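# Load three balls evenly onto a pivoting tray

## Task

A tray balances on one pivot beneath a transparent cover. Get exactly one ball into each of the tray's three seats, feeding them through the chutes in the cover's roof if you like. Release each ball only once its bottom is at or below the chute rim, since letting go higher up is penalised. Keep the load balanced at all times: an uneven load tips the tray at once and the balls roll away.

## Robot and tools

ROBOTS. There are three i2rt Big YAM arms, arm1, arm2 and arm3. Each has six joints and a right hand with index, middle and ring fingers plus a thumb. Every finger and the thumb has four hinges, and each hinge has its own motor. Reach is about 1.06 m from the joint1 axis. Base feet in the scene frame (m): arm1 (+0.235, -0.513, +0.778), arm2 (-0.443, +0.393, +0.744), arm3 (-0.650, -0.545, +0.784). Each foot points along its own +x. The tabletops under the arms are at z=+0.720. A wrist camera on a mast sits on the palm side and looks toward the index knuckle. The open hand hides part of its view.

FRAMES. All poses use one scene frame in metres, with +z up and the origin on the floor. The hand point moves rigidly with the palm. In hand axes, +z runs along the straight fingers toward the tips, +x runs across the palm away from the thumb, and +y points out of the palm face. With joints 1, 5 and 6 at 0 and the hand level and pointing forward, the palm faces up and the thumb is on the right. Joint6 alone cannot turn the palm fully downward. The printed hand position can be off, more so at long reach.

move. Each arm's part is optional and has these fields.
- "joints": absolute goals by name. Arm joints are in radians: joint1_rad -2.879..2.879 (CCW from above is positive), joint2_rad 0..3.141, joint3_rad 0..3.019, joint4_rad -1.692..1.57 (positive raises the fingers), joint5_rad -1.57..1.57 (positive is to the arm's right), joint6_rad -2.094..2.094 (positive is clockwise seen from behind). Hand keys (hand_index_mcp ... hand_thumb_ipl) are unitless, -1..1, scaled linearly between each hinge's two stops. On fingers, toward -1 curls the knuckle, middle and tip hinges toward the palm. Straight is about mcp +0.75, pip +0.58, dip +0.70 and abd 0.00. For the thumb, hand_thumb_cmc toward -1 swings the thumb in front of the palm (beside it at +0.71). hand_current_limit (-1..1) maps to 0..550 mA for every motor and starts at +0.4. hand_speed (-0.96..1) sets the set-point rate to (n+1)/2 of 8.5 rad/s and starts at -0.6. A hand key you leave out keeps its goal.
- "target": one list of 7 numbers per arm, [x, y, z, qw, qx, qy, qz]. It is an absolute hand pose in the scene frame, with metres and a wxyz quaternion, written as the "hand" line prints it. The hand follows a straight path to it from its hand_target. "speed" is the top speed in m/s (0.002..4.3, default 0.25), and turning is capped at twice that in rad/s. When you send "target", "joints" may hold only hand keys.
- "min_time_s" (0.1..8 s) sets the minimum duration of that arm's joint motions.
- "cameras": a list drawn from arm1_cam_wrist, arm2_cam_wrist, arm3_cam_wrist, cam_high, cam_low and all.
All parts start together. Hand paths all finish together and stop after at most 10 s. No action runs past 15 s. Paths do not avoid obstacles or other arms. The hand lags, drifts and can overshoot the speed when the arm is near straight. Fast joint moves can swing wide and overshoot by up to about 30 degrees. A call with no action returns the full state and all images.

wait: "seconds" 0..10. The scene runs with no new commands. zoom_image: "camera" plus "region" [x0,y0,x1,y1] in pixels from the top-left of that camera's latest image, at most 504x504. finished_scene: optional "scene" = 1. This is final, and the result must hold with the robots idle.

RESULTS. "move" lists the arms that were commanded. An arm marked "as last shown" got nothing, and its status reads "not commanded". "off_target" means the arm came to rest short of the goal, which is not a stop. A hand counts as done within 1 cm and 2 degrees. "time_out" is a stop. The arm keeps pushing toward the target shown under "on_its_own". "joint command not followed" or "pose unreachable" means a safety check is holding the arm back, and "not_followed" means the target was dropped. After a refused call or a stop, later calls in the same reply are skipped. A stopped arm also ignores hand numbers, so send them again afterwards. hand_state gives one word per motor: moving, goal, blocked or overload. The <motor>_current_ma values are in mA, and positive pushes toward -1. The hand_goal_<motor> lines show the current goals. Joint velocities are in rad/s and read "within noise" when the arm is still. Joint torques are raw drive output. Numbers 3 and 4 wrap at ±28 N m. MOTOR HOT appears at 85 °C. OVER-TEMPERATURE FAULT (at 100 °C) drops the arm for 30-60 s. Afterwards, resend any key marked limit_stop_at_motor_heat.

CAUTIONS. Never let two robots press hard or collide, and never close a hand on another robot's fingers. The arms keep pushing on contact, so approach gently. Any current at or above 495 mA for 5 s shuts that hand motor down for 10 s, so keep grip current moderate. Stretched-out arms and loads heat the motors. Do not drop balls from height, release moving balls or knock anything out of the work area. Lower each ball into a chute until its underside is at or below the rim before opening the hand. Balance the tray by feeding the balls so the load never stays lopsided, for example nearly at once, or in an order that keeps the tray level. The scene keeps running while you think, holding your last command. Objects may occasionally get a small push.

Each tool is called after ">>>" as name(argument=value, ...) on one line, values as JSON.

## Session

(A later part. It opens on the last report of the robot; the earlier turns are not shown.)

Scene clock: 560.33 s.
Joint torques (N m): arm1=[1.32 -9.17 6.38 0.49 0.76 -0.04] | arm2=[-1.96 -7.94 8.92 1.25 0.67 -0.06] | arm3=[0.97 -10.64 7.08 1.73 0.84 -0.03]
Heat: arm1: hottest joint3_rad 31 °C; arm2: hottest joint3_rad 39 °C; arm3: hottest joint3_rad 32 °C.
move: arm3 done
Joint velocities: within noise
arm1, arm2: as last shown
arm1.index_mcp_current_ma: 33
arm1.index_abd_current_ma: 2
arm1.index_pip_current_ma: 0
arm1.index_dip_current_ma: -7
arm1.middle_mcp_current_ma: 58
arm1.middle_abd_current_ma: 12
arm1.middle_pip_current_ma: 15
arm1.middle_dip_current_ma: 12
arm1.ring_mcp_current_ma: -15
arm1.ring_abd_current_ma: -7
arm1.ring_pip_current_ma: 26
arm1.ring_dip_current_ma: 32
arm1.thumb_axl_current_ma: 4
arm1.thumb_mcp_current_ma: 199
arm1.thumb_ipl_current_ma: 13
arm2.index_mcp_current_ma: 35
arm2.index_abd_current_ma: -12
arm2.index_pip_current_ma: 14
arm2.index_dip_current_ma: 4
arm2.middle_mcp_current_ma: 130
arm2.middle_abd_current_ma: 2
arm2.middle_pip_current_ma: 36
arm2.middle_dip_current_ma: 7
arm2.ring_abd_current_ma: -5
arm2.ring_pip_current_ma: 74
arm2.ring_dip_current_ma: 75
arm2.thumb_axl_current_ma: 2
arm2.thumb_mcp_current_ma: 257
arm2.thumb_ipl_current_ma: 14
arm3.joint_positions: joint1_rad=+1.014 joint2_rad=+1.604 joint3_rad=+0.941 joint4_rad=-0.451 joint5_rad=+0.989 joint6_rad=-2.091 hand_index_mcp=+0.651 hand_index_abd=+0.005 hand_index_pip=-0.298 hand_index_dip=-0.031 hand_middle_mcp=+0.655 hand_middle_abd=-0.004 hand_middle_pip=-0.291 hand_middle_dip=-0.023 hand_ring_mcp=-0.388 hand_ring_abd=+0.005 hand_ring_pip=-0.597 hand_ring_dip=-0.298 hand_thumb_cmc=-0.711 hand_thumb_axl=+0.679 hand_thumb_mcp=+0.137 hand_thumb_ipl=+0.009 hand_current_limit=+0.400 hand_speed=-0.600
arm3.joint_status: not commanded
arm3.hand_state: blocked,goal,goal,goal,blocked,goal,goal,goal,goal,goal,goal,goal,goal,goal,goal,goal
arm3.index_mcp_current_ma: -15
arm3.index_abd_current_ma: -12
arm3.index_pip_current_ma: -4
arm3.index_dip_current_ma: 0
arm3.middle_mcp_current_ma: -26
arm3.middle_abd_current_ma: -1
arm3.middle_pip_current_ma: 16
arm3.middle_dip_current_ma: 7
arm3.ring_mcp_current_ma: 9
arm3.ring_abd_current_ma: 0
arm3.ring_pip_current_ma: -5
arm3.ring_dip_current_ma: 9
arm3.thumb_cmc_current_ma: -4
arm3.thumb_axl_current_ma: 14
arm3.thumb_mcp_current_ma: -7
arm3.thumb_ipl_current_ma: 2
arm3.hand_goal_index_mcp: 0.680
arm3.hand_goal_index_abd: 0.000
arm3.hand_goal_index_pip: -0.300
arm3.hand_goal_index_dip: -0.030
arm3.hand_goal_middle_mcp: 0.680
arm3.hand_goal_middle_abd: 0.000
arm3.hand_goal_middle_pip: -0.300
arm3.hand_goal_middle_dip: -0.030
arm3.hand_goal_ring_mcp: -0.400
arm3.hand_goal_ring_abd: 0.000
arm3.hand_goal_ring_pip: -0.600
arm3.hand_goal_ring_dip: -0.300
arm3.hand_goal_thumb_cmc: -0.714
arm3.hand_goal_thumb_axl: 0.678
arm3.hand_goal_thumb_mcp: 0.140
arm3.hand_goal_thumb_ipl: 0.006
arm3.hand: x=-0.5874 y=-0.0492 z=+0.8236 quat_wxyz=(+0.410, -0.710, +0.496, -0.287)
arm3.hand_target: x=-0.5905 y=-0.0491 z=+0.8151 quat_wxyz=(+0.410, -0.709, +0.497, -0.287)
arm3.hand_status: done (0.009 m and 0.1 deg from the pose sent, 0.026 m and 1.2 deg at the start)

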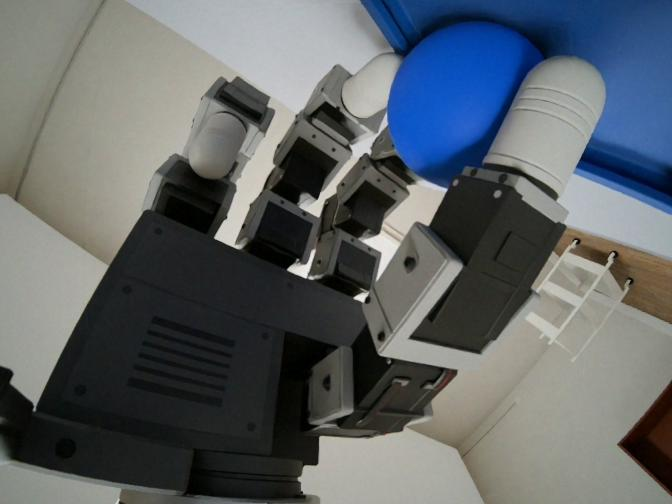

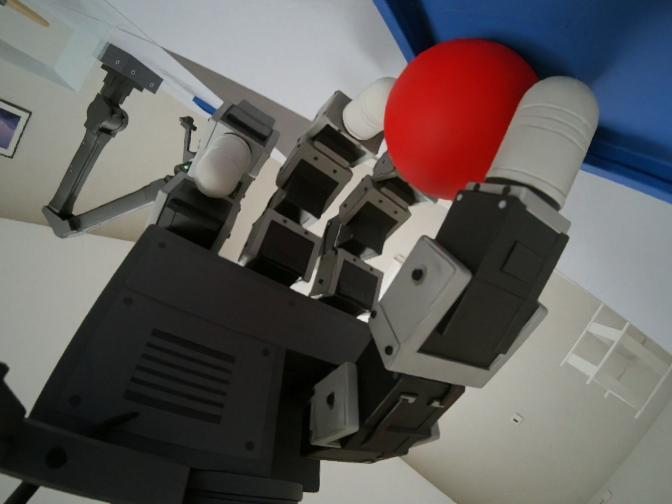

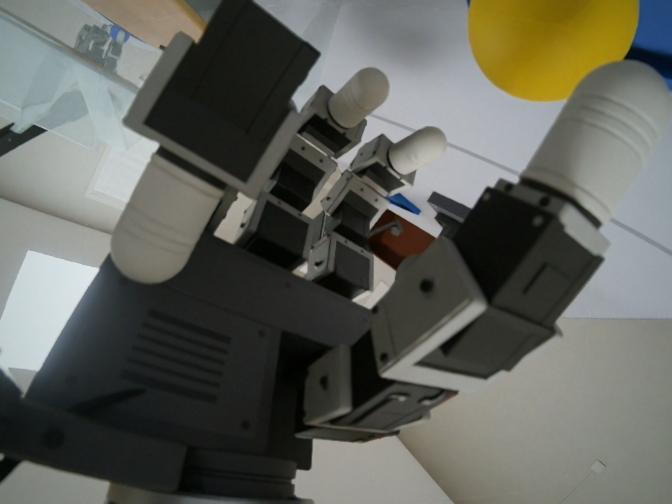

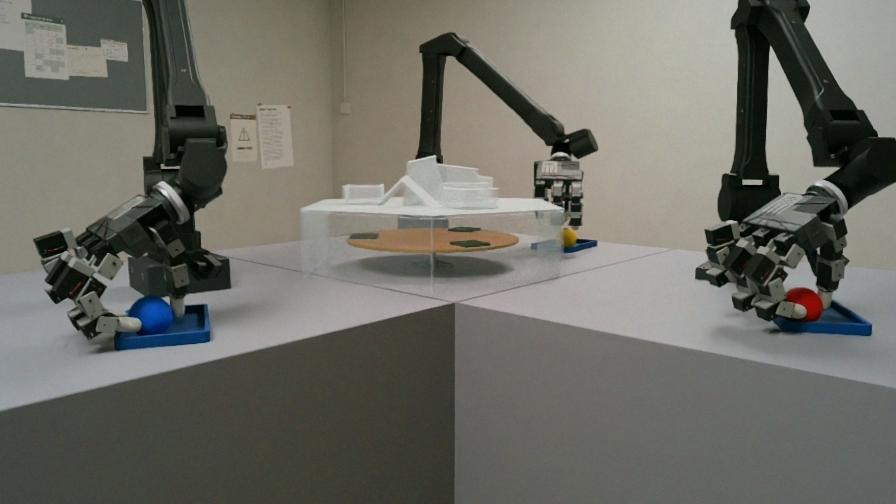

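>>> move(cameras=["arm3_cam_wrist","cam_low"])

Scene clock: 570.73 s.
Joint torques (N m): arm1=[1.14 -9.17 6.38 0.53 0.75 -0.05] | arm2=[-1.96 -7.94 8.9 1.25 0.68 -0.06] | arm3=[1.03 -10.46 7.09 1.69 0.84 -0.03]
Heat: arm1: hottest joint3_rad 31 °C; arm2: hottest joint3_rad 38 °C; arm3: hottest joint3_rad 31 °C.
Joint velocities: within noise
arm1.joint_positions: joint1_rad=-1.751 joint2_rad=+1.487 joint3_rad=+0.654 joint4_rad=-0.357 joint5_rad=+1.013 joint6_rad=-2.003 hand_index_mcp=+0.426 hand_index_abd=+0.003 hand_index_pip=-0.281 hand_index_dip=-0.037 hand_middle_mcp=+0.442 hand_middle_abd=-0.003 hand_middle_pip=-0.265 hand_middle_dip=-0.021 hand_ring_mcp=+0.964 hand_ring_abd=+0.000 hand_ring_pip=-0.893 hand_ring_dip=-0.778 hand_thumb_cmc=-0.710 hand_thumb_axl=+0.679 hand_thumb_mcp=-0.004 hand_thumb_ipl=+0.068 hand_current_limit=+0.400 hand_speed=-0.880
arm1.joint_status: not commanded
arm1.hand_state: blocked,goal,goal,goal,blocked,goal,blocked,goal,blocked,goal,blocked,blocked,goal,goal,blocked,blocked
arm1.index_mcp_current_ma: 29
arm1.index_abd_current_ma: -1
arm1.index_pip_current_ma: -3
arm1.index_dip_current_ma: -9
arm1.middle_mcp_current_ma: 56
arm1.middle_abd_current_ma: 0
arm1.middle_pip_current_ma: 0
arm1.middle_dip_current_ma: 8
arm1.ring_mcp_current_ma: -5
arm1.ring_abd_current_ma: -7
arm1.ring_pip_current_ma: 29
arm1.ring_dip_current_ma: 25
arm1.thumb_cmc_current_ma: -9
arm1.thumb_axl_current_ma: -6
arm1.thumb_mcp_current_ma: 190
arm1.thumb_ipl_current_ma: 8
arm1.hand_goal_index_mcp: 0.320
arm1.hand_goal_index_abd: 0.000
arm1.hand_goal_index_pip: -0.300
arm1.hand_goal_index_dip: -0.030
arm1.hand_goal_middle_mcp: 0.280
arm1.hand_goal_middle_abd: 0.000
arm1.hand_goal_middle_pip: -0.300
arm1.hand_goal_middle_dip: -0.030
arm1.hand_goal_ring_mcp: 1.000
arm1.hand_goal_ring_abd: 0.000
arm1.hand_goal_ring_pip: -1.000
arm1.hand_goal_ring_dip: -0.900
arm1.hand_goal_thumb_cmc: -0.714
arm1.hand_goal_thumb_axl: 0.678
arm1.hand_goal_thumb_mcp: -0.300
arm1.hand_goal_thumb_ipl: 0.006
arm1.hand: x=+0.5204 y=-0.2283 z=+0.7776 quat_wxyz=(+0.296, -0.510, +0.699, -0.403) (m; scene frame)
arm1.hand_target: x=+0.5236 y=-0.2300 z=+0.7752 quat_wxyz=(+0.294, -0.509, +0.701, -0.405) (m; scene frame)
arm1.hand_status: not commanded
arm2.joint_positions: joint1_rad=+2.122 joint2_rad=+1.509 joint3_rad=+0.765 joint4_rad=-0.441 joint5_rad=+0.998 joint6_rad=-2.026 hand_index_mcp=+0.416 hand_index_abd=+0.001 hand_index_pip=-0.289 hand_index_dip=-0.038 hand_middle_mcp=+0.459 hand_middle_abd=-0.003 hand_middle_pip=-0.263 hand_middle_dip=-0.017 hand_ring_mcp=+0.954 hand_ring_abd=+0.001 hand_ring_pip=-0.900 hand_ring_dip=-0.769 hand_thumb_cmc=-0.700 hand_thumb_axl=+0.679 hand_thumb_mcp=+0.001 hand_thumb_ipl=+0.052 hand_current_limit=+0.400 hand_speed=-0.880
arm2.joint_status: not commanded
arm2.hand_state: blocked,goal,goal,goal,blocked,goal,blocked,goal,blocked,goal,blocked,blocked,goal,goal,blocked,blocked
arm2.index_mcp_current_ma: 56
arm2.index_abd_current_ma: 0
arm2.index_pip_current_ma: 15
arm2.index_dip_current_ma: 0
arm2.middle_mcp_current_ma: 110
arm2.middle_abd_current_ma: -2
arm2.middle_pip_current_ma: 15
arm2.middle_dip_current_ma: -6
arm2.ring_mcp_current_ma: -11
arm2.ring_abd_current_ma: -1
arm2.ring_pip_current_ma: 73
arm2.ring_dip_current_ma: 67
arm2.thumb_cmc_current_ma: 7
arm2.thumb_axl_current_ma: 5
arm2.thumb_mcp_current_ma: 240
arm2.thumb_ipl_current_ma: 28
arm2.hand_goal_index_mcp: 0.340
arm2.hand_goal_index_abd: 0.000
arm2.hand_goal_index_pip: -0.300
arm2.hand_goal_index_dip: -0.030
arm2.hand_goal_middle_mcp: 0.290
arm2.hand_goal_middle_abd: 0.000
arm2.hand_goal_middle_pip: -0.300
arm2.hand_goal_middle_dip: -0.030
arm2.hand_goal_ring_mcp: 1.000
arm2.hand_goal_ring_abd: 0.000
arm2.hand_goal_ring_pip: -1.000
arm2.hand_goal_ring_dip: -0.900
arm2.hand_goal_thumb_cmc: -0.714
arm2.hand_goal_thumb_axl: 0.678
arm2.hand_goal_thumb_mcp: -0.250
arm2.hand_goal_thumb_ipl: 0.006
arm2.hand: x=-0.0269 y=+0.5131 z=+0.7694 quat_wxyz=(+0.182, -0.319, +0.806, -0.465) (m; scene frame)
arm2.hand_target: x=-0.0228 y=+0.5122 z=+0.7696 quat_wxyz=(+0.183, -0.317, +0.806, -0.465) (m; scene frame)
arm2.hand_status: not commanded
arm3.joint_positions: joint1_rad=+1.014 joint2_rad=+1.604 joint3_rad=+0.941 joint4_rad=-0.451 joint5_rad=+0.989 joint6_rad=-2.091 hand_index_mcp=+0.651 hand_index_abd=+0.005 hand_index_pip=-0.298 hand_index_dip=-0.031 hand_middle_mcp=+0.655 hand_middle_abd=-0.004 hand_middle_pip=-0.291 hand_middle_dip=-0.023 hand_ring_mcp=-0.388 hand_ring_abd=+0.005 hand_ring_pip=-0.597 hand_ring_dip=-0.298 hand_thumb_cmc=-0.711 hand_thumb_axl=+0.679 hand_thumb_mcp=+0.137 hand_thumb_ipl=+0.009 hand_current_limit=+0.400 hand_speed=-0.600
arm3.joint_status: not commanded
arm3.hand_state: blocked,goal,goal,goal,blocked,goal,goal,goal,goal,goal,goal,goal,goal,goal,goal,goal
arm3.index_mcp_current_ma: -23
arm3.index_abd_current_ma: -1
arm3.index_pip_current_ma: -8
arm3.index_dip_current_ma: -8
arm3.middle_mcp_current_ma: -24
arm3.middle_abd_current_ma: -3
arm3.middle_pip_current_ma: 12
arm3.middle_dip_current_ma: 0
arm3.ring_mcp_current_ma: 3
arm3.ring_abd_current_ma: 8
arm3.ring_pip_current_ma: -1
arm3.ring_dip_current_ma: 8
arm3.thumb_cmc_current_ma: -11
arm3.thumb_axl_current_ma: 13
arm3.thumb_mcp_current_ma: -4
arm3.thumb_ipl_current_ma: 2
arm3.hand_goal_index_mcp: 0.680
arm3.hand_goal_index_abd: 0.000
arm3.hand_goal_index_pip: -0.300
arm3.hand_goal_index_dip: -0.030
arm3.hand_goal_middle_mcp: 0.680
arm3.hand_goal_middle_abd: 0.000
arm3.hand_goal_middle_pip: -0.300
arm3.hand_goal_middle_dip: -0.030
arm3.hand_goal_ring_mcp: -0.400
arm3.hand_goal_ring_abd: 0.000
arm3.hand_goal_ring_pip: -0.600
arm3.hand_goal_ring_dip: -0.300
arm3.hand_goal_thumb_cmc: -0.714
arm3.hand_goal_thumb_axl: 0.678
arm3.hand_goal_thumb_mcp: 0.140
arm3.hand_goal_thumb_ipl: 0.006
arm3.hand: x=-0.5874 y=-0.0492 z=+0.8236 quat_wxyz=(+0.410, -0.710, +0.496, -0.287) (m; scene frame)
arm3.hand_target: x=-0.5905 y=-0.0491 z=+0.8151 quat_wxyz=(+0.410, -0.709, +0.497, -0.287) (m; scene frame)
arm3.hand_status: done (0.009 m and 0.1 deg from the pose sent, 0.026 m and 1.2 deg at the start)
pictures: arm3_cam_wrist, cam_low

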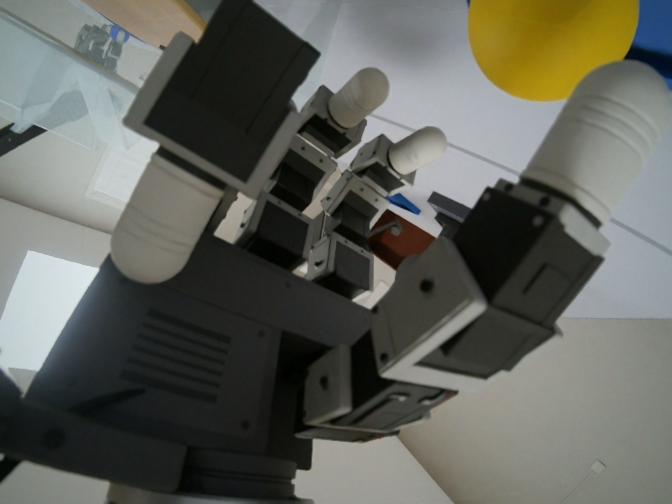

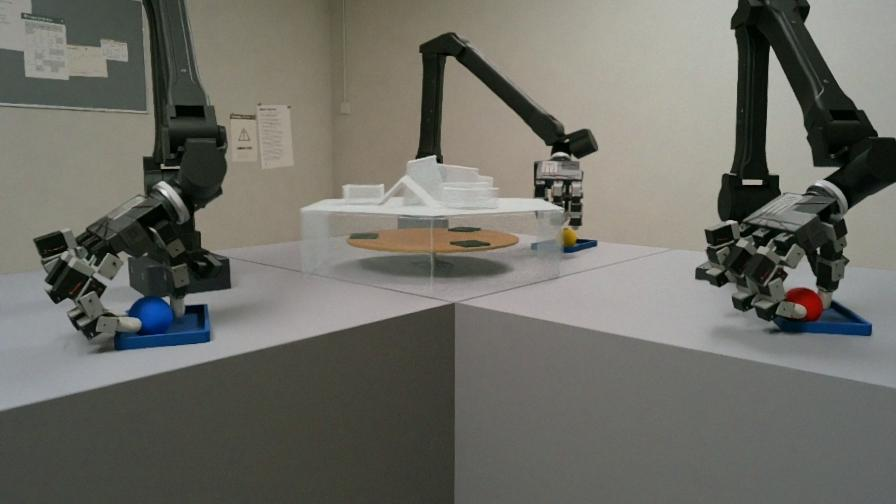

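>>> move(arm3={"target": [-0.600, -0.0485, 0.786, 0.4096, -0.7094, 0.4968, -0.2868], "speed": 0.08}, cameras=["arm3_cam_wrist"])

Scene clock: 575.53 s.
Joint torques (N m): arm1=[1.26 -9.05 6.39 0.54 0.76 -0.05] | arm2=[-1.9 -7.94 8.9 1.24 0.68 -0.06] | arm3=[1.2 -10.87 6.83 1.68 0.88 0.02]
Heat: arm1: hottest joint3_rad 31 °C; arm2: hottest joint3_rad 38 °C; arm3: hottest joint3_rad 31 °C.
move: arm3 done
Joint velocities: within noise
arm1, arm2: as last shown
arm1.index_mcp_current_ma: 32
arm1.index_abd_current_ma: 1
arm1.index_pip_current_ma: 4
arm1.index_dip_current_ma: -11
arm1.middle_mcp_current_ma: 61
arm1.middle_abd_current_ma: -5
arm1.middle_pip_current_ma: 9
arm1.middle_dip_current_ma: 10
arm1.ring_mcp_current_ma: -7
arm1.ring_abd_current_ma: -19
arm1.ring_pip_current_ma: 22
arm1.ring_dip_current_ma: 38
arm1.thumb_cmc_current_ma: -3
arm1.thumb_axl_current_ma: 5
arm1.thumb_mcp_current_ma: 194
arm1.thumb_ipl_current_ma: 17
arm2.index_mcp_current_ma: 34
arm2.index_abd_current_ma: 9
arm2.index_pip_current_ma: 11
arm2.index_dip_current_ma: -2
arm2.middle_mcp_current_ma: 115
arm2.middle_abd_current_ma: 7
arm2.middle_pip_current_ma: 20
arm2.middle_dip_current_ma: 8
arm2.ring_mcp_current_ma: -25
arm2.ring_abd_current_ma: -5
arm2.ring_pip_current_ma: 74
arm2.ring_dip_current_ma: 73
arm2.thumb_cmc_current_ma: 17
arm2.thumb_axl_current_ma: 9
arm2.thumb_mcp_current_ma: 269
arm2.thumb_ipl_current_ma: 25
arm3.joint_positions: joint1_rad=+1.030 joint2_rad=+1.666 joint3_rad=+0.922 joint4_rad=-0.404 joint5_rad=+0.998 joint6_rad=-2.059 hand_index_mcp=+0.651 hand_index_abd=+0.005 hand_index_pip=-0.298 hand_index_dip=-0.031 hand_middle_mcp=+0.655 hand_middle_abd=-0.004 hand_middle_pip=-0.291 hand_middle_dip=-0.023 hand_ring_mcp=-0.388 hand_ring_abd=+0.005 hand_ring_pip=-0.597 hand_ring_dip=-0.298 hand_thumb_cmc=-0.711 hand_thumb_axl=+0.679 hand_thumb_mcp=+0.137 hand_thumb_ipl=+0.009 hand_current_limit=+0.400 hand_speed=-0.600
arm3.joint_status: not commanded
arm3.hand_state: blocked,goal,goal,goal,blocked,goal,goal,goal,goal,goal,goal,goal,goal,goal,goal,goal
arm3.index_mcp_current_ma: -18
arm3.index_abd_current_ma: -9
arm3.index_pip_current_ma: -8
arm3.index_dip_current_ma: 3
arm3.middle_mcp_current_ma: -25
arm3.middle_abd_current_ma: 1
arm3.middle_pip_current_ma: 16
arm3.middle_dip_current_ma: 2
arm3.ring_mcp_current_ma: 7
arm3.ring_abd_current_ma: 2
arm3.ring_pip_current_ma: -2
arm3.ring_dip_current_ma: 11
arm3.thumb_cmc_current_ma: -4
arm3.thumb_axl_current_ma: 11
arm3.thumb_mcp_current_ma: -3
arm3.thumb_ipl_current_ma: 5
arm3.hand_goal_index_mcp: 0.680
arm3.hand_goal_index_abd: 0.000
arm3.hand_goal_index_pip: -0.300
arm3.hand_goal_index_dip: -0.030
arm3.hand_goal_middle_mcp: 0.680
arm3.hand_goal_middle_abd: 0.000
arm3.hand_goal_middle_pip: -0.300
arm3.hand_goal_middle_dip: -0.030
arm3.hand_goal_ring_mcp: -0.400
arm3.hand_goal_ring_abd: 0.000
arm3.hand_goal_ring_pip: -0.600
arm3.hand_goal_ring_dip: -0.300
arm3.hand_goal_thumb_cmc: -0.714
arm3.hand_goal_thumb_axl: 0.678
arm3.hand_goal_thumb_mcp: 0.140
arm3.hand_goal_thumb_ipl: 0.006
arm3.hand: x=-0.5941 y=-0.0505 z=+0.7932 quat_wxyz=(+0.407, -0.710, +0.496, -0.289)
arm3.hand_target: x=-0.6000 y=-0.0488 z=+0.7860 quat_wxyz=(+0.410, -0.709, +0.497, -0.287)
arm3.hand_status: done (0.010 m and 0.4 deg from the pose sent, 0.040 m and 0.1 deg at the start)

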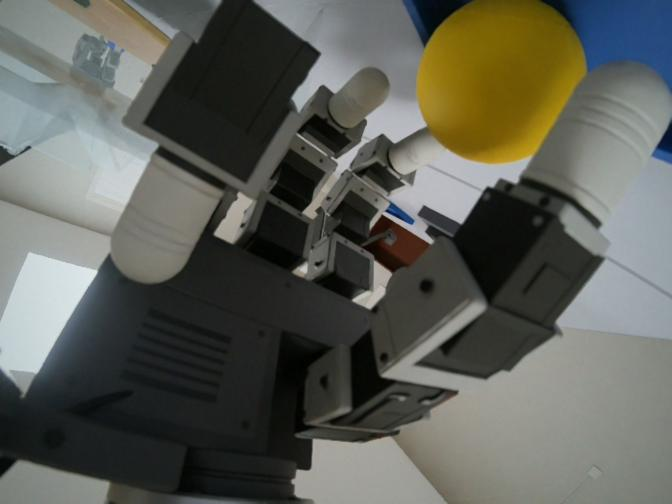

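>>> move(arm3={"target": [-0.6062, -0.0497, 0.768, 0.4096, -0.7094, 0.4968, -0.2868], "speed": 0.08}, cameras=["arm3_cam_wrist"])

Scene clock: 579.67 s.
Joint torques (N m): arm1=[1.26 -9.23 6.37 0.53 0.75 -0.04] | arm2=[-1.96 -8 8.85 1.25 0.68 -0.05] | arm3=[1.32 -10.87 6.49 1.63 0.88 -0.02]
Heat: arm1: hottest joint3_rad 31 °C; arm2: hottest joint3_rad 38 °C; arm3: hottest joint3_rad 31 °C.
move: arm3 done
Joint velocities: within noise
arm1, arm2: as last shown
arm1.index_mcp_current_ma: 12
arm1.index_abd_current_ma: 10
arm1.index_pip_current_ma: 6
arm1.index_dip_current_ma: 4
arm1.middle_mcp_current_ma: 59
arm1.middle_abd_current_ma: 12
arm1.middle_pip_current_ma: 4
arm1.middle_dip_current_ma: -1
arm1.ring_mcp_current_ma: -12
arm1.ring_abd_current_ma: -13
arm1.ring_pip_current_ma: 27
arm1.ring_dip_current_ma: 27
arm1.thumb_cmc_current_ma: -4
arm1.thumb_axl_current_ma: -6
arm1.thumb_mcp_current_ma: 190
arm1.thumb_ipl_current_ma: 11
arm2.index_mcp_current_ma: 42
arm2.index_abd_current_ma: 13
arm2.index_pip_current_ma: 20
arm2.index_dip_current_ma: 1
arm2.middle_mcp_current_ma: 126
arm2.middle_abd_current_ma: 0
arm2.middle_dip_current_ma: -4
arm2.ring_mcp_current_ma: -18
arm2.ring_abd_current_ma: -15
arm2.ring_pip_current_ma: 57
arm2.ring_dip_current_ma: 86
arm2.thumb_cmc_current_ma: 23
arm2.thumb_axl_current_ma: -4
arm2.thumb_mcp_current_ma: 268
arm2.thumb_ipl_current_ma: 19
arm3.joint_positions: joint1_rad=+1.043 joint2_rad=+1.703 joint3_rad=+0.914 joint4_rad=-0.376 joint5_rad=+1.003 joint6_rad=-2.035 hand_index_mcp=+0.651 hand_index_abd=+0.005 hand_index_pip=-0.298 hand_index_dip=-0.031 hand_middle_mcp=+0.655 hand_middle_abd=-0.004 hand_middle_pip=-0.291 hand_middle_dip=-0.023 hand_ring_mcp=-0.388 hand_ring_abd=+0.005 hand_ring_pip=-0.597 hand_ring_dip=-0.298 hand_thumb_cmc=-0.711 hand_thumb_axl=+0.679 hand_thumb_mcp=+0.137 hand_thumb_ipl=+0.009 hand_current_limit=+0.400 hand_speed=-0.600
arm3.joint_status: not commanded
arm3.hand_state: blocked,goal,goal,goal,blocked,goal,goal,goal,goal,goal,goal,goal,goal,goal,goal,goal
arm3.index_mcp_current_ma: -17
arm3.index_abd_current_ma: -7
arm3.index_pip_current_ma: -5
arm3.index_dip_current_ma: -7
arm3.middle_mcp_current_ma: -29
arm3.middle_abd_current_ma: 0
arm3.middle_pip_current_ma: 10
arm3.middle_dip_current_ma: 0
arm3.ring_mcp_current_ma: 10
arm3.ring_abd_current_ma: -3
arm3.ring_pip_current_ma: -8
arm3.ring_dip_current_ma: 7
arm3.thumb_cmc_current_ma: -9
arm3.thumb_axl_current_ma: 14
arm3.thumb_mcp_current_ma: -6
arm3.thumb_ipl_current_ma: 3
arm3.hand_goal_index_mcp: 0.680
arm3.hand_goal_index_abd: 0.000
arm3.hand_goal_index_pip: -0.300
arm3.hand_goal_index_dip: -0.030
arm3.hand_goal_middle_mcp: 0.680
arm3.hand_goal_middle_abd: 0.000
arm3.hand_goal_middle_pip: -0.300
arm3.hand_goal_middle_dip: -0.030
arm3.hand_goal_ring_mcp: -0.400
arm3.hand_goal_ring_abd: 0.000
arm3.hand_goal_ring_pip: -0.600
arm3.hand_goal_ring_dip: -0.300
arm3.hand_goal_thumb_cmc: -0.714
arm3.hand_goal_thumb_axl: 0.678
arm3.hand_goal_thumb_mcp: 0.140
arm3.hand_goal_thumb_ipl: 0.006
arm3.hand: x=-0.6000 y=-0.0506 z=+0.7762 quat_wxyz=(+0.408, -0.709, +0.497, -0.289)
arm3.hand_target: x=-0.6061 y=-0.0498 z=+0.7682 quat_wxyz=(+0.410, -0.709, +0.497, -0.287)
arm3.hand_status: done (0.010 m and 0.3 deg from the pose sent, 0.028 m and 0.4 deg at the start)

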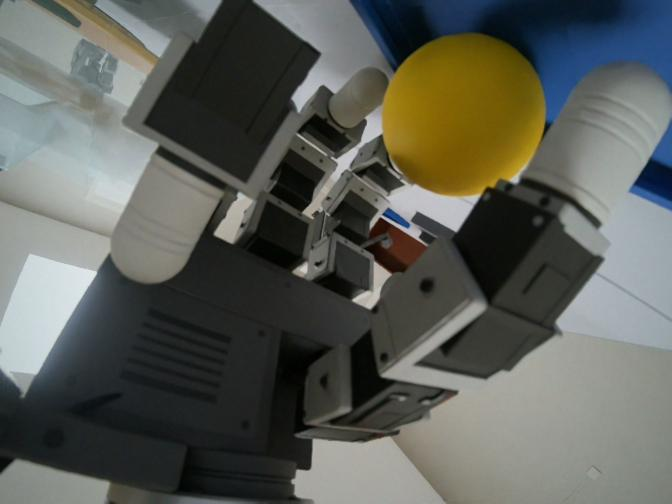

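>>> move(arm3={"joints": {"hand_speed": -0.88, "hand_index_mcp": 0.52, "hand_middle_mcp": 0.53, "hand_thumb_mcp": 0.02}}, cameras=["arm3_cam_wrist"])

>>> move(arm3={"joints": {"hand_index_mcp": 0.46, "hand_middle_mcp": 0.46, "hand_thumb_mcp": -0.08}}, cameras=["arm3_cam_wrist"])

Scene clock: 581.97 s.
Joint torques (N m): arm1=[1.2 -9.29 6.34 0.53 0.77 -0.05] | arm2=[-1.96 -7.94 8.9 1.25 0.68 -0.05] | arm3=[1.44 -10.93 6.48 1.65 0.72 0]
Heat: arm1: hottest joint3_rad 31 °C; arm2: hottest joint3_rad 38 °C; arm3: hottest joint3_rad 31 °C.
move: arm3 off_target
Joint velocities: within noise
arm1, arm2: as last shown
arm1.index_mcp_current_ma: 19
arm1.index_abd_current_ma: 0
arm1.index_pip_current_ma: 4
arm1.index_dip_current_ma: 0
arm1.middle_mcp_current_ma: 51
arm1.middle_abd_current_ma: 3
arm1.middle_pip_current_ma: 7
arm1.ring_mcp_current_ma: 1
arm1.ring_pip_current_ma: 21
arm1.ring_dip_current_ma: 40
arm1.thumb_cmc_current_ma: 4
arm1.thumb_axl_current_ma: 5
arm1.thumb_mcp_current_ma: 197
arm1.thumb_ipl_current_ma: 14
arm2.index_mcp_current_ma: 59
arm2.index_abd_current_ma: -4
arm2.index_pip_current_ma: -4
arm2.index_dip_current_ma: -6
arm2.middle_mcp_current_ma: 120
arm2.middle_abd_current_ma: -6
arm2.middle_pip_current_ma: 28
arm2.middle_dip_current_ma: -16
arm2.ring_mcp_current_ma: -25
arm2.ring_abd_current_ma: -20
arm2.ring_pip_current_ma: 78
arm2.ring_dip_current_ma: 76
arm2.thumb_cmc_current_ma: 11
arm2.thumb_mcp_current_ma: 249
arm2.thumb_ipl_current_ma: 33
arm3.joint_positions: joint1_rad=+1.043 joint2_rad=+1.703 joint3_rad=+0.914 joint4_rad=-0.376 joint5_rad=+1.008 joint6_rad=-2.034 hand_index_mcp=+0.512 hand_index_abd=+0.005 hand_index_pip=-0.298 hand_index_dip=-0.031 hand_middle_mcp=+0.559 hand_middle_abd=-0.004 hand_middle_pip=-0.291 hand_middle_dip=-0.023 hand_ring_mcp=-0.388 hand_ring_abd=+0.005 hand_ring_pip=-0.597 hand_ring_dip=-0.298 hand_thumb_cmc=-0.711 hand_thumb_axl=+0.679 hand_thumb_mcp=+0.021 hand_thumb_ipl=+0.011 hand_current_limit=+0.400 hand_speed=-0.880
arm3.joint_status: hand_middle_mcp off_target (ended at +0.559, target +0.530); the others done
arm3.hand_state: goal,goal,goal,goal,blocked,goal,goal,goal,goal,goal,goal,goal,goal,goal,goal,goal
arm3.index_mcp_current_ma: -5
arm3.index_abd_current_ma: -6
arm3.index_pip_current_ma: -6
arm3.index_dip_current_ma: 1
arm3.middle_mcp_current_ma: 5
arm3.middle_abd_current_ma: 2
arm3.middle_pip_current_ma: 12
arm3.middle_dip_current_ma: 0
arm3.ring_mcp_current_ma: 9
arm3.ring_abd_current_ma: 1
arm3.ring_pip_current_ma: -10
arm3.ring_dip_current_ma: 7
arm3.thumb_cmc_current_ma: -5
arm3.thumb_axl_current_ma: 10
arm3.thumb_mcp_current_ma: 0
arm3.thumb_ipl_current_ma: 6
arm3.hand_goal_index_mcp: 0.520
arm3.hand_goal_index_abd: 0.000
arm3.hand_goal_index_pip: -0.300
arm3.hand_goal_index_dip: -0.030
arm3.hand_goal_middle_mcp: 0.530
arm3.hand_goal_middle_abd: 0.000
arm3.hand_goal_middle_pip: -0.300
arm3.hand_goal_middle_dip: -0.030
arm3.hand_goal_ring_mcp: -0.400
arm3.hand_goal_ring_abd: 0.000
arm3.hand_goal_ring_pip: -0.600
arm3.hand_goal_ring_dip: -0.300
arm3.hand_goal_thumb_cmc: -0.714
arm3.hand_goal_thumb_axl: 0.678
arm3.hand_goal_thumb_mcp: 0.020
arm3.hand_goal_thumb_ipl: 0.006
arm3.hand: x=-0.5993 y=-0.0506 z=+0.7766 quat_wxyz=(+0.409, -0.708, +0.497, -0.291)
arm3.hand_target: x=-0.6061 y=-0.0499 z=+0.7682 quat_wxyz=(+0.410, -0.709, +0.497, -0.287)
arm3.hand_status: not commanded

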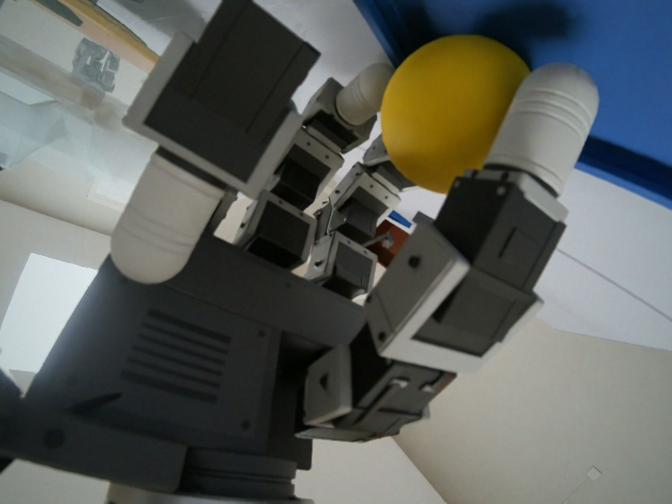

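Scene clock: 582.63 s.
Joint torques (N m): arm1=[1.32 -9.17 6.39 0.51 0.75 -0.04] | arm2=[-1.9 -7.94 8.87 1.24 0.68 -0.06] | arm3=[1.2 -10.93 6.46 1.59 0.66 -0.01]
Heat: arm1: hottest joint3_rad 31 °C; arm2: hottest joint3_rad 38 °C; arm3: hottest joint3_rad 31 °C.
move: arm3 off_target
Joint velocities: within noise
arm1, arm2: as last shown
arm1.index_mcp_current_ma: 24
arm1.index_abd_current_ma: 2
arm1.index_pip_current_ma: -6
arm1.index_dip_current_ma: -12
arm1.middle_mcp_current_ma: 68
arm1.middle_abd_current_ma: 6
arm1.ring_mcp_current_ma: 3
arm1.ring_abd_current_ma: -1
arm1.ring_pip_current_ma: 37
arm1.ring_dip_current_ma: 22
arm1.thumb_cmc_current_ma: -19
arm1.thumb_axl_current_ma: -6
arm1.thumb_mcp_current_ma: 180
arm1.thumb_ipl_current_ma: 20
arm2.index_mcp_current_ma: 46
arm2.index_abd_current_ma: 2
arm2.index_pip_current_ma: 14
arm2.index_dip_current_ma: 8
arm2.middle_mcp_current_ma: 126
arm2.middle_abd_current_ma: -7
arm2.middle_pip_current_ma: 26
arm2.middle_dip_current_ma: -2
arm2.ring_mcp_current_ma: -16
arm2.ring_abd_current_ma: -11
arm2.ring_pip_current_ma: 53
arm2.ring_dip_current_ma: 65
arm2.thumb_cmc_current_ma: 0
arm2.thumb_axl_current_ma: 0
arm2.thumb_mcp_current_ma: 271
arm2.thumb_ipl_current_ma: 25
arm3.joint_positions: joint1_rad=+1.043 joint2_rad=+1.703 joint3_rad=+0.914 joint4_rad=-0.375 joint5_rad=+1.009 joint6_rad=-2.034 hand_index_mcp=+0.470 hand_index_abd=+0.005 hand_index_pip=-0.297 hand_index_dip=-0.030 hand_middle_mcp=+0.500 hand_middle_abd=-0.004 hand_middle_pip=-0.289 hand_middle_dip=-0.023 hand_ring_mcp=-0.388 hand_ring_abd=+0.005 hand_ring_pip=-0.597 hand_ring_dip=-0.298 hand_thumb_cmc=-0.710 hand_thumb_axl=+0.679 hand_thumb_mcp=-0.010 hand_thumb_ipl=+0.022 hand_current_limit=+0.400 hand_speed=-0.880
arm3.joint_status: hand_middle_mcp off_target (ended at +0.500, target +0.460); hand_thumb_mcp off_target (ended at -0.010, target -0.080); the others done
arm3.hand_state: goal,goal,goal,goal,blocked,goal,goal,goal,goal,goal,goal,goal,goal,goal,blocked,goal
arm3.index_mcp_current_ma: 2
arm3.index_abd_current_ma: -4
arm3.index_pip_current_ma: -3
arm3.index_dip_current_ma: -2
arm3.middle_mcp_current_ma: 24
arm3.middle_abd_current_ma: 3
arm3.middle_pip_current_ma: 14
arm3.middle_dip_current_ma: 5
arm3.ring_mcp_current_ma: -1
arm3.ring_abd_current_ma: -4
arm3.ring_pip_current_ma: -3
arm3.ring_dip_current_ma: 6
arm3.thumb_cmc_current_ma: -12
arm3.thumb_axl_current_ma: 9
arm3.thumb_mcp_current_ma: 82
arm3.thumb_ipl_current_ma: 20
arm3.hand_goal_index_mcp: 0.460
arm3.hand_goal_index_abd: 0.000
arm3.hand_goal_index_pip: -0.300
arm3.hand_goal_index_dip: -0.030
arm3.hand_goal_middle_mcp: 0.460
arm3.hand_goal_middle_abd: 0.000
arm3.hand_goal_middle_pip: -0.300
arm3.hand_goal_middle_dip: -0.030
arm3.hand_goal_ring_mcp: -0.400
arm3.hand_goal_ring_abd: 0.000
arm3.hand_goal_ring_pip: -0.600
arm3.hand_goal_ring_dip: -0.300
arm3.hand_goal_thumb_cmc: -0.714
arm3.hand_goal_thumb_axl: 0.678
arm3.hand_goal_thumb_mcp: -0.080
arm3.hand_goal_thumb_ipl: 0.006
arm3.hand: x=-0.5991 y=-0.0504 z=+0.7768 quat_wxyz=(+0.409, -0.707, +0.497, -0.291)
arm3.hand_target: x=-0.6061 y=-0.0498 z=+0.7683 quat_wxyz=(+0.410, -0.709, +0.497, -0.287)
arm3.hand_status: not commanded

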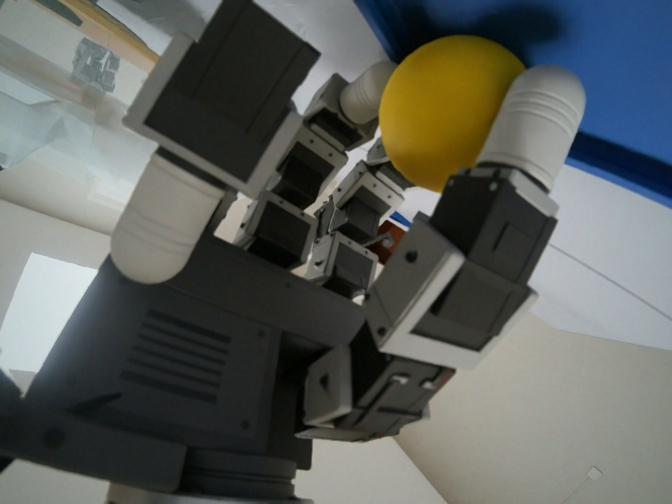

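>>> move(arm3={"joints": {"hand_index_mcp": 0.36, "hand_middle_mcp": 0.33, "hand_thumb_mcp": -0.22}}, cameras=["arm3_cam_wrist"])

>>> move(arm3={"joints": {"hand_index_mcp": 0.30, "hand_middle_mcp": 0.26, "hand_thumb_mcp": -0.34}}, arm1={"joints": {"hand_index_mcp": 0.28, "hand_middle_mcp": 0.24, "hand_thumb_mcp": -0.36}}, arm2={"joints": {"hand_index_mcp": 0.28, "hand_middle_mcp": 0.26, "hand_thumb_mcp": -0.30}}, cameras=["arm1_cam_wrist","arm2_cam_wrist","arm3_cam_wrist"])

Scene clock: 585.53 s.
Joint torques (N m): arm1=[1.2 -9.23 6.32 0.5 0.75 -0.04] | arm2=[-1.96 -8 8.91 1.25 0.67 -0.05] | arm3=[1.26 -10.93 6.45 1.58 0.65 0]
Heat: arm1: hottest joint3_rad 31 °C; arm2: hottest joint3_rad 38 °C; arm3: hottest joint3_rad 31 °C.
move: arm3 off_target
Joint velocities: within noise
arm1, arm2: as last shown
arm1.index_mcp_current_ma: 19
arm1.index_abd_current_ma: -3
arm1.index_pip_current_ma: -5
arm1.index_dip_current_ma: -19
arm1.middle_mcp_current_ma: 63
arm1.middle_abd_current_ma: 11
arm1.middle_pip_current_ma: -4
arm1.middle_dip_current_ma: 8
arm1.ring_mcp_current_ma: -19
arm1.ring_abd_current_ma: -6
arm1.ring_pip_current_ma: 25
arm1.ring_dip_current_ma: 28
arm1.thumb_cmc_current_ma: -4
arm1.thumb_axl_current_ma: 1
arm1.thumb_mcp_current_ma: 195
arm1.thumb_ipl_current_ma: 12
arm2.index_mcp_current_ma: 49
arm2.index_abd_current_ma: 10
arm2.index_pip_current_ma: 31
arm2.index_dip_current_ma: 1
arm2.middle_mcp_current_ma: 123
arm2.middle_abd_current_ma: -11
arm2.middle_pip_current_ma: 17
arm2.middle_dip_current_ma: -4
arm2.ring_mcp_current_ma: -21
arm2.ring_abd_current_ma: -13
arm2.ring_pip_current_ma: 69
arm2.ring_dip_current_ma: 80
arm2.thumb_cmc_current_ma: 24
arm2.thumb_axl_current_ma: 9
arm2.thumb_mcp_current_ma: 254
arm2.thumb_ipl_current_ma: 19
arm3.joint_positions: joint1_rad=+1.043 joint2_rad=+1.703 joint3_rad=+0.914 joint4_rad=-0.374 joint5_rad=+1.009 joint6_rad=-2.034 hand_index_mcp=+0.443 hand_index_abd=+0.005 hand_index_pip=-0.283 hand_index_dip=-0.030 hand_middle_mcp=+0.473 hand_middle_abd=-0.004 hand_middle_pip=-0.273 hand_middle_dip=-0.023 hand_ring_mcp=-0.388 hand_ring_abd=+0.005 hand_ring_pip=-0.597 hand_ring_dip=-0.298 hand_thumb_cmc=-0.711 hand_thumb_axl=+0.679 hand_thumb_mcp=-0.020 hand_thumb_ipl=+0.061 hand_current_limit=+0.400 hand_speed=-0.880
arm3.joint_status: hand_index_mcp off_target (ended at +0.443, target +0.360); hand_middle_mcp off_target (ended at +0.473, target +0.330); hand_thumb_mcp off_target (ended at -0.020, target -0.220)
arm3.hand_state: blocked,goal,goal,goal,blocked,goal,blocked,goal,goal,goal,goal,goal,goal,goal,blocked,blocked
arm3.index_mcp_current_ma: 79
arm3.index_abd_current_ma: -5
arm3.index_pip_current_ma: -1
arm3.index_dip_current_ma: -3
arm3.middle_mcp_current_ma: 170
arm3.middle_abd_current_ma: 8
arm3.middle_pip_current_ma: 24
arm3.middle_dip_current_ma: -5
arm3.ring_mcp_current_ma: 2
arm3.ring_abd_current_ma: -3
arm3.ring_pip_current_ma: -4
arm3.ring_dip_current_ma: 6
arm3.thumb_cmc_current_ma: -8
arm3.thumb_axl_current_ma: 7
arm3.thumb_mcp_current_ma: 377
arm3.thumb_ipl_current_ma: 65
arm3.hand_goal_index_mcp: 0.360
arm3.hand_goal_index_abd: 0.000
arm3.hand_goal_index_pip: -0.300
arm3.hand_goal_index_dip: -0.030
arm3.hand_goal_middle_mcp: 0.330
arm3.hand_goal_middle_abd: 0.000
arm3.hand_goal_middle_pip: -0.300
arm3.hand_goal_middle_dip: -0.030
arm3.hand_goal_ring_mcp: -0.400
arm3.hand_goal_ring_abd: 0.000
arm3.hand_goal_ring_pip: -0.600
arm3.hand_goal_ring_dip: -0.300
arm3.hand_goal_thumb_cmc: -0.714
arm3.hand_goal_thumb_axl: 0.678
arm3.hand_goal_thumb_mcp: -0.220
arm3.hand_goal_thumb_ipl: 0.006
arm3.hand: x=-0.5991 y=-0.0501 z=+0.7769 quat_wxyz=(+0.410, -0.707, +0.498, -0.290)
arm3.hand_target: x=-0.6061 y=-0.0498 z=+0.7683 quat_wxyz=(+0.410, -0.709, +0.497, -0.287)
arm3.hand_status: not commanded

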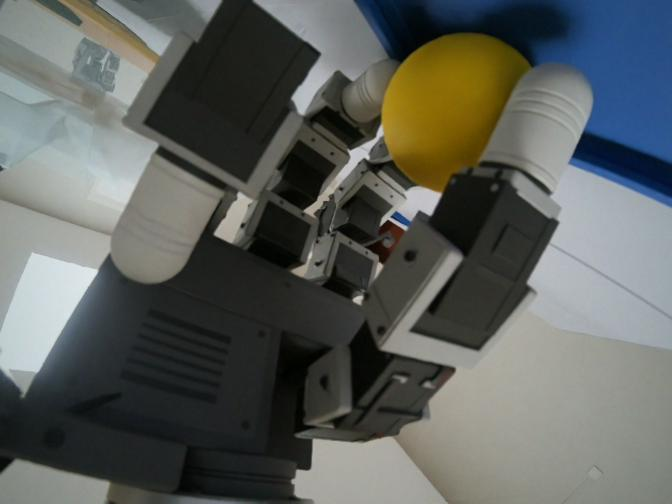

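Scene clock: 586.10 s.
Joint torques (N m): arm1=[1.26 -9.17 6.39 0.47 0.75 -0.04] | arm2=[-1.96 -7.94 8.91 1.2 0.68 -0.06] | arm3=[1.38 -10.81 6.48 1.57 0.57 -0.02]
Heat: arm1: hottest joint3_rad 31 °C; arm2: hottest joint3_rad 38 °C; arm3: hottest joint3_rad 31 °C.
move: arm1 off_target; arm2 off_target; arm3 off_target
Joint velocities: within noise
arm1.joint_positions: joint1_rad=-1.751 joint2_rad=+1.487 joint3_rad=+0.654 joint4_rad=-0.356 joint5_rad=+1.013 joint6_rad=-2.003 hand_index_mcp=+0.418 hand_index_abd=+0.003 hand_index_pip=-0.276 hand_index_dip=-0.036 hand_middle_mcp=+0.435 hand_middle_abd=-0.003 hand_middle_pip=-0.261 hand_middle_dip=-0.021 hand_ring_mcp=+0.964 hand_ring_abd=+0.000 hand_ring_pip=-0.893 hand_ring_dip=-0.778 hand_thumb_cmc=-0.710 hand_thumb_axl=+0.679 hand_thumb_mcp=-0.008 hand_thumb_ipl=+0.082 hand_current_limit=+0.400 hand_speed=-0.880
arm1.joint_status: hand_index_mcp off_target (ended at +0.418, target +0.280); hand_middle_mcp off_target (ended at +0.435, target +0.240); hand_thumb_mcp off_target (ended at -0.008, target -0.360)
arm1.hand_state: blocked,goal,blocked,goal,blocked,goal,blocked,goal,blocked,goal,blocked,blocked,goal,goal,blocked,blocked
arm1.index_mcp_current_ma: 34
arm1.index_abd_current_ma: 7
arm1.index_pip_current_ma: -4
arm1.index_dip_current_ma: -11
arm1.middle_mcp_current_ma: 80
arm1.middle_abd_current_ma: -5
arm1.middle_pip_current_ma: 9
arm1.middle_dip_current_ma: 7
arm1.ring_mcp_current_ma: -19
arm1.ring_abd_current_ma: -9
arm1.ring_pip_current_ma: 24
arm1.ring_dip_current_ma: 47
arm1.thumb_cmc_current_ma: -17
arm1.thumb_axl_current_ma: -16
arm1.thumb_mcp_current_ma: 255
arm1.thumb_ipl_current_ma: 36
arm1.hand_goal_index_mcp: 0.280
arm1.hand_goal_index_abd: 0.000
arm1.hand_goal_index_pip: -0.300
arm1.hand_goal_index_dip: -0.030
arm1.hand_goal_middle_mcp: 0.240
arm1.hand_goal_middle_abd: 0.000
arm1.hand_goal_middle_pip: -0.300
arm1.hand_goal_middle_dip: -0.030
arm1.hand_goal_ring_mcp: 1.000
arm1.hand_goal_ring_abd: 0.000
arm1.hand_goal_ring_pip: -1.000
arm1.hand_goal_ring_dip: -0.900
arm1.hand_goal_thumb_cmc: -0.714
arm1.hand_goal_thumb_axl: 0.678
arm1.hand_goal_thumb_mcp: -0.360
arm1.hand_goal_thumb_ipl: 0.006
arm1.hand: x=+0.5206 y=-0.2283 z=+0.7776 quat_wxyz=(+0.296, -0.510, +0.699, -0.403)
arm1.hand_target: x=+0.5236 y=-0.2300 z=+0.7752 quat_wxyz=(+0.294, -0.509, +0.701, -0.405)
arm1.hand_status: not commanded
arm2.joint_positions: joint1_rad=+2.121 joint2_rad=+1.509 joint3_rad=+0.765 joint4_rad=-0.440 joint5_rad=+0.998 joint6_rad=-2.026 hand_index_mcp=+0.404 hand_index_abd=+0.001 hand_index_pip=-0.281 hand_index_dip=-0.038 hand_middle_mcp=+0.451 hand_middle_abd=-0.003 hand_middle_pip=-0.259 hand_middle_dip=-0.017 hand_ring_mcp=+0.954 hand_ring_abd=+0.001 hand_ring_pip=-0.900 hand_ring_dip=-0.769 hand_thumb_cmc=-0.700 hand_thumb_axl=+0.679 hand_thumb_mcp=+0.000 hand_thumb_ipl=+0.062 hand_current_limit=+0.400 hand_speed=-0.880
arm2.joint_status: hand_index_mcp off_target (ended at +0.404, target +0.280); hand_middle_mcp off_target (ended at +0.451, target +0.260); hand_thumb_mcp off_target (ended at +0.000, target -0.300)
arm2.hand_state: blocked,goal,goal,goal,blocked,goal,blocked,goal,blocked,goal,blocked,blocked,goal,goal,blocked,blocked
arm2.index_mcp_current_ma: 72
arm2.index_abd_current_ma: 4
arm2.index_pip_current_ma: 17
arm2.index_dip_current_ma: 10
arm2.middle_mcp_current_ma: 132
arm2.middle_abd_current_ma: -9
arm2.middle_pip_current_ma: 16
arm2.middle_dip_current_ma: -15
arm2.ring_mcp_current_ma: -14
arm2.ring_abd_current_ma: -9
arm2.ring_pip_current_ma: 63
arm2.ring_dip_current_ma: 92
arm2.thumb_cmc_current_ma: 10
arm2.thumb_axl_current_ma: 12
arm2.thumb_mcp_current_ma: 308
arm2.thumb_ipl_current_ma: 43
arm2.hand_goal_index_mcp: 0.280
arm2.hand_goal_index_abd: 0.000
arm2.hand_goal_index_pip: -0.300
arm2.hand_goal_index_dip: -0.030
arm2.hand_goal_middle_mcp: 0.260
arm2.hand_goal_middle_abd: 0.000
arm2.hand_goal_middle_pip: -0.300
arm2.hand_goal_middle_dip: -0.030
arm2.hand_goal_ring_mcp: 1.000
arm2.hand_goal_ring_abd: 0.000
arm2.hand_goal_ring_pip: -1.000
arm2.hand_goal_ring_dip: -0.900
arm2.hand_goal_thumb_cmc: -0.714
arm2.hand_goal_thumb_axl: 0.678
arm2.hand_goal_thumb_mcp: -0.300
arm2.hand_goal_thumb_ipl: 0.006
arm2.hand: x=-0.0265 y=+0.5129 z=+0.7695 quat_wxyz=(+0.182, -0.318, +0.806, -0.465)
arm2.hand_target: x=-0.0228 y=+0.5122 z=+0.7696 quat_wxyz=(+0.183, -0.317, +0.806, -0.465)
arm2.hand_status: not commanded
arm3.joint_positions: joint1_rad=+1.043 joint2_rad=+1.703 joint3_rad=+0.914 joint4_rad=-0.373 joint5_rad=+1.011 joint6_rad=-2.033 hand_index_mcp=+0.428 hand_index_abd=+0.005 hand_index_pip=-0.272 hand_index_dip=-0.030 hand_middle_mcp=+0.458 hand_middle_abd=-0.004 hand_middle_pip=-0.262 hand_middle_dip=-0.023 hand_ring_mcp=-0.388 hand_ring_abd=+0.005 hand_ring_pip=-0.597 hand_ring_dip=-0.298 hand_thumb_cmc=-0.711 hand_thumb_axl=+0.679 hand_thumb_mcp=-0.019 hand_thumb_ipl=+0.072 hand_current_limit=+0.400 hand_speed=-0.880
arm3.joint_status: hand_index_mcp off_target (ended at +0.428, target +0.300); hand_middle_mcp off_target (ended at +0.458, target +0.260); hand_thumb_mcp off_target (ended at -0.019, target -0.340)
arm3.hand_state: blocked,goal,blocked,goal,blocked,goal,blocked,goal,goal,goal,goal,goal,goal,goal,blocked,blocked
arm3.index_mcp_current_ma: 147
arm3.index_abd_current_ma: -5
arm3.index_pip_current_ma: 11
arm3.index_dip_current_ma: -7
arm3.middle_mcp_current_ma: 276
arm3.middle_abd_current_ma: 2
arm3.middle_pip_current_ma: 34
arm3.middle_dip_current_ma: 3
arm3.ring_mcp_current_ma: 15
arm3.ring_abd_current_ma: 0
arm3.ring_pip_current_ma: -1
arm3.ring_dip_current_ma: 6
arm3.thumb_cmc_current_ma: -5
arm3.thumb_axl_current_ma: 2
arm3.thumb_mcp_current_ma: 377
arm3.thumb_ipl_current_ma: 79
arm3.hand_goal_index_mcp: 0.300
arm3.hand_goal_index_abd: 0.000
arm3.hand_goal_index_pip: -0.300
arm3.hand_goal_index_dip: -0.030
arm3.hand_goal_middle_mcp: 0.260
arm3.hand_goal_middle_abd: 0.000
arm3.hand_goal_middle_pip: -0.300
arm3.hand_goal_middle_dip: -0.030
arm3.hand_goal_ring_mcp: -0.400
arm3.hand_goal_ring_abd: 0.000
arm3.hand_goal_ring_pip: -0.600
arm3.hand_goal_ring_dip: -0.300
arm3.hand_goal_thumb_cmc: -0.714
arm3.hand_goal_thumb_axl: 0.678
arm3.hand_goal_thumb_mcp: -0.340
arm3.hand_goal_thumb_ipl: 0.006
arm3.hand: x=-0.5988 y=-0.0500 z=+0.7771 quat_wxyz=(+0.411, -0.706, +0.498, -0.291)
arm3.hand_target: x=-0.6061 y=-0.0498 z=+0.7683 quat_wxyz=(+0.410, -0.709, +0.497, -0.287)
arm3.hand_status: not commanded

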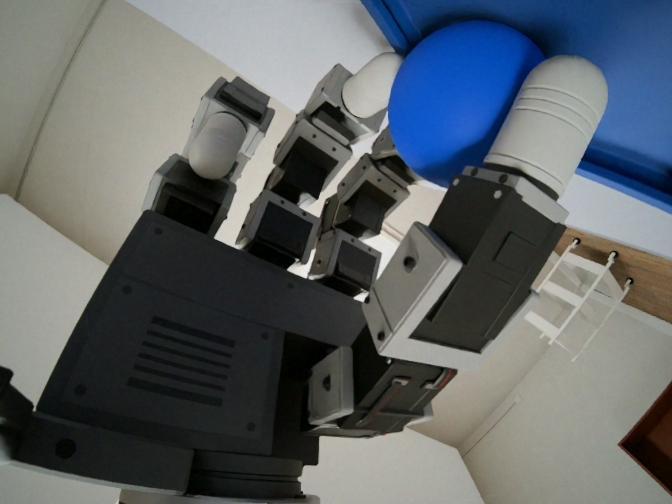

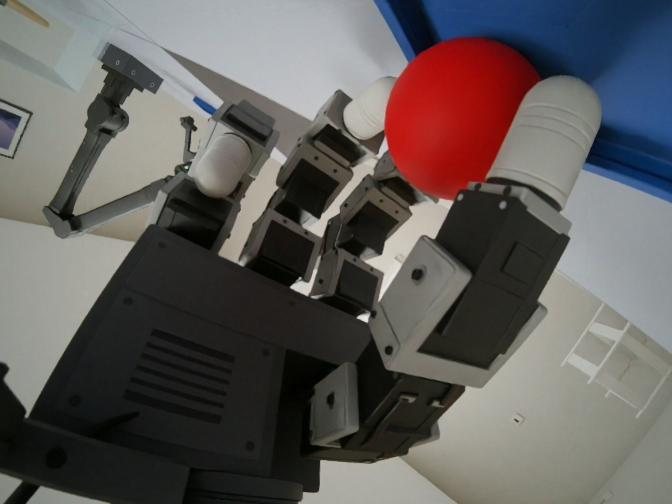

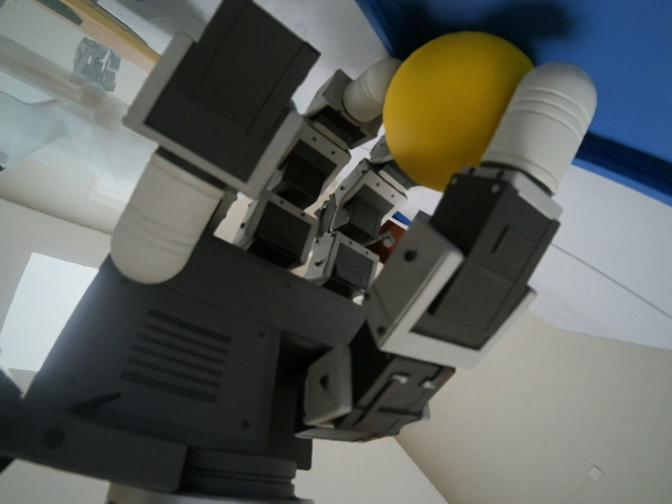

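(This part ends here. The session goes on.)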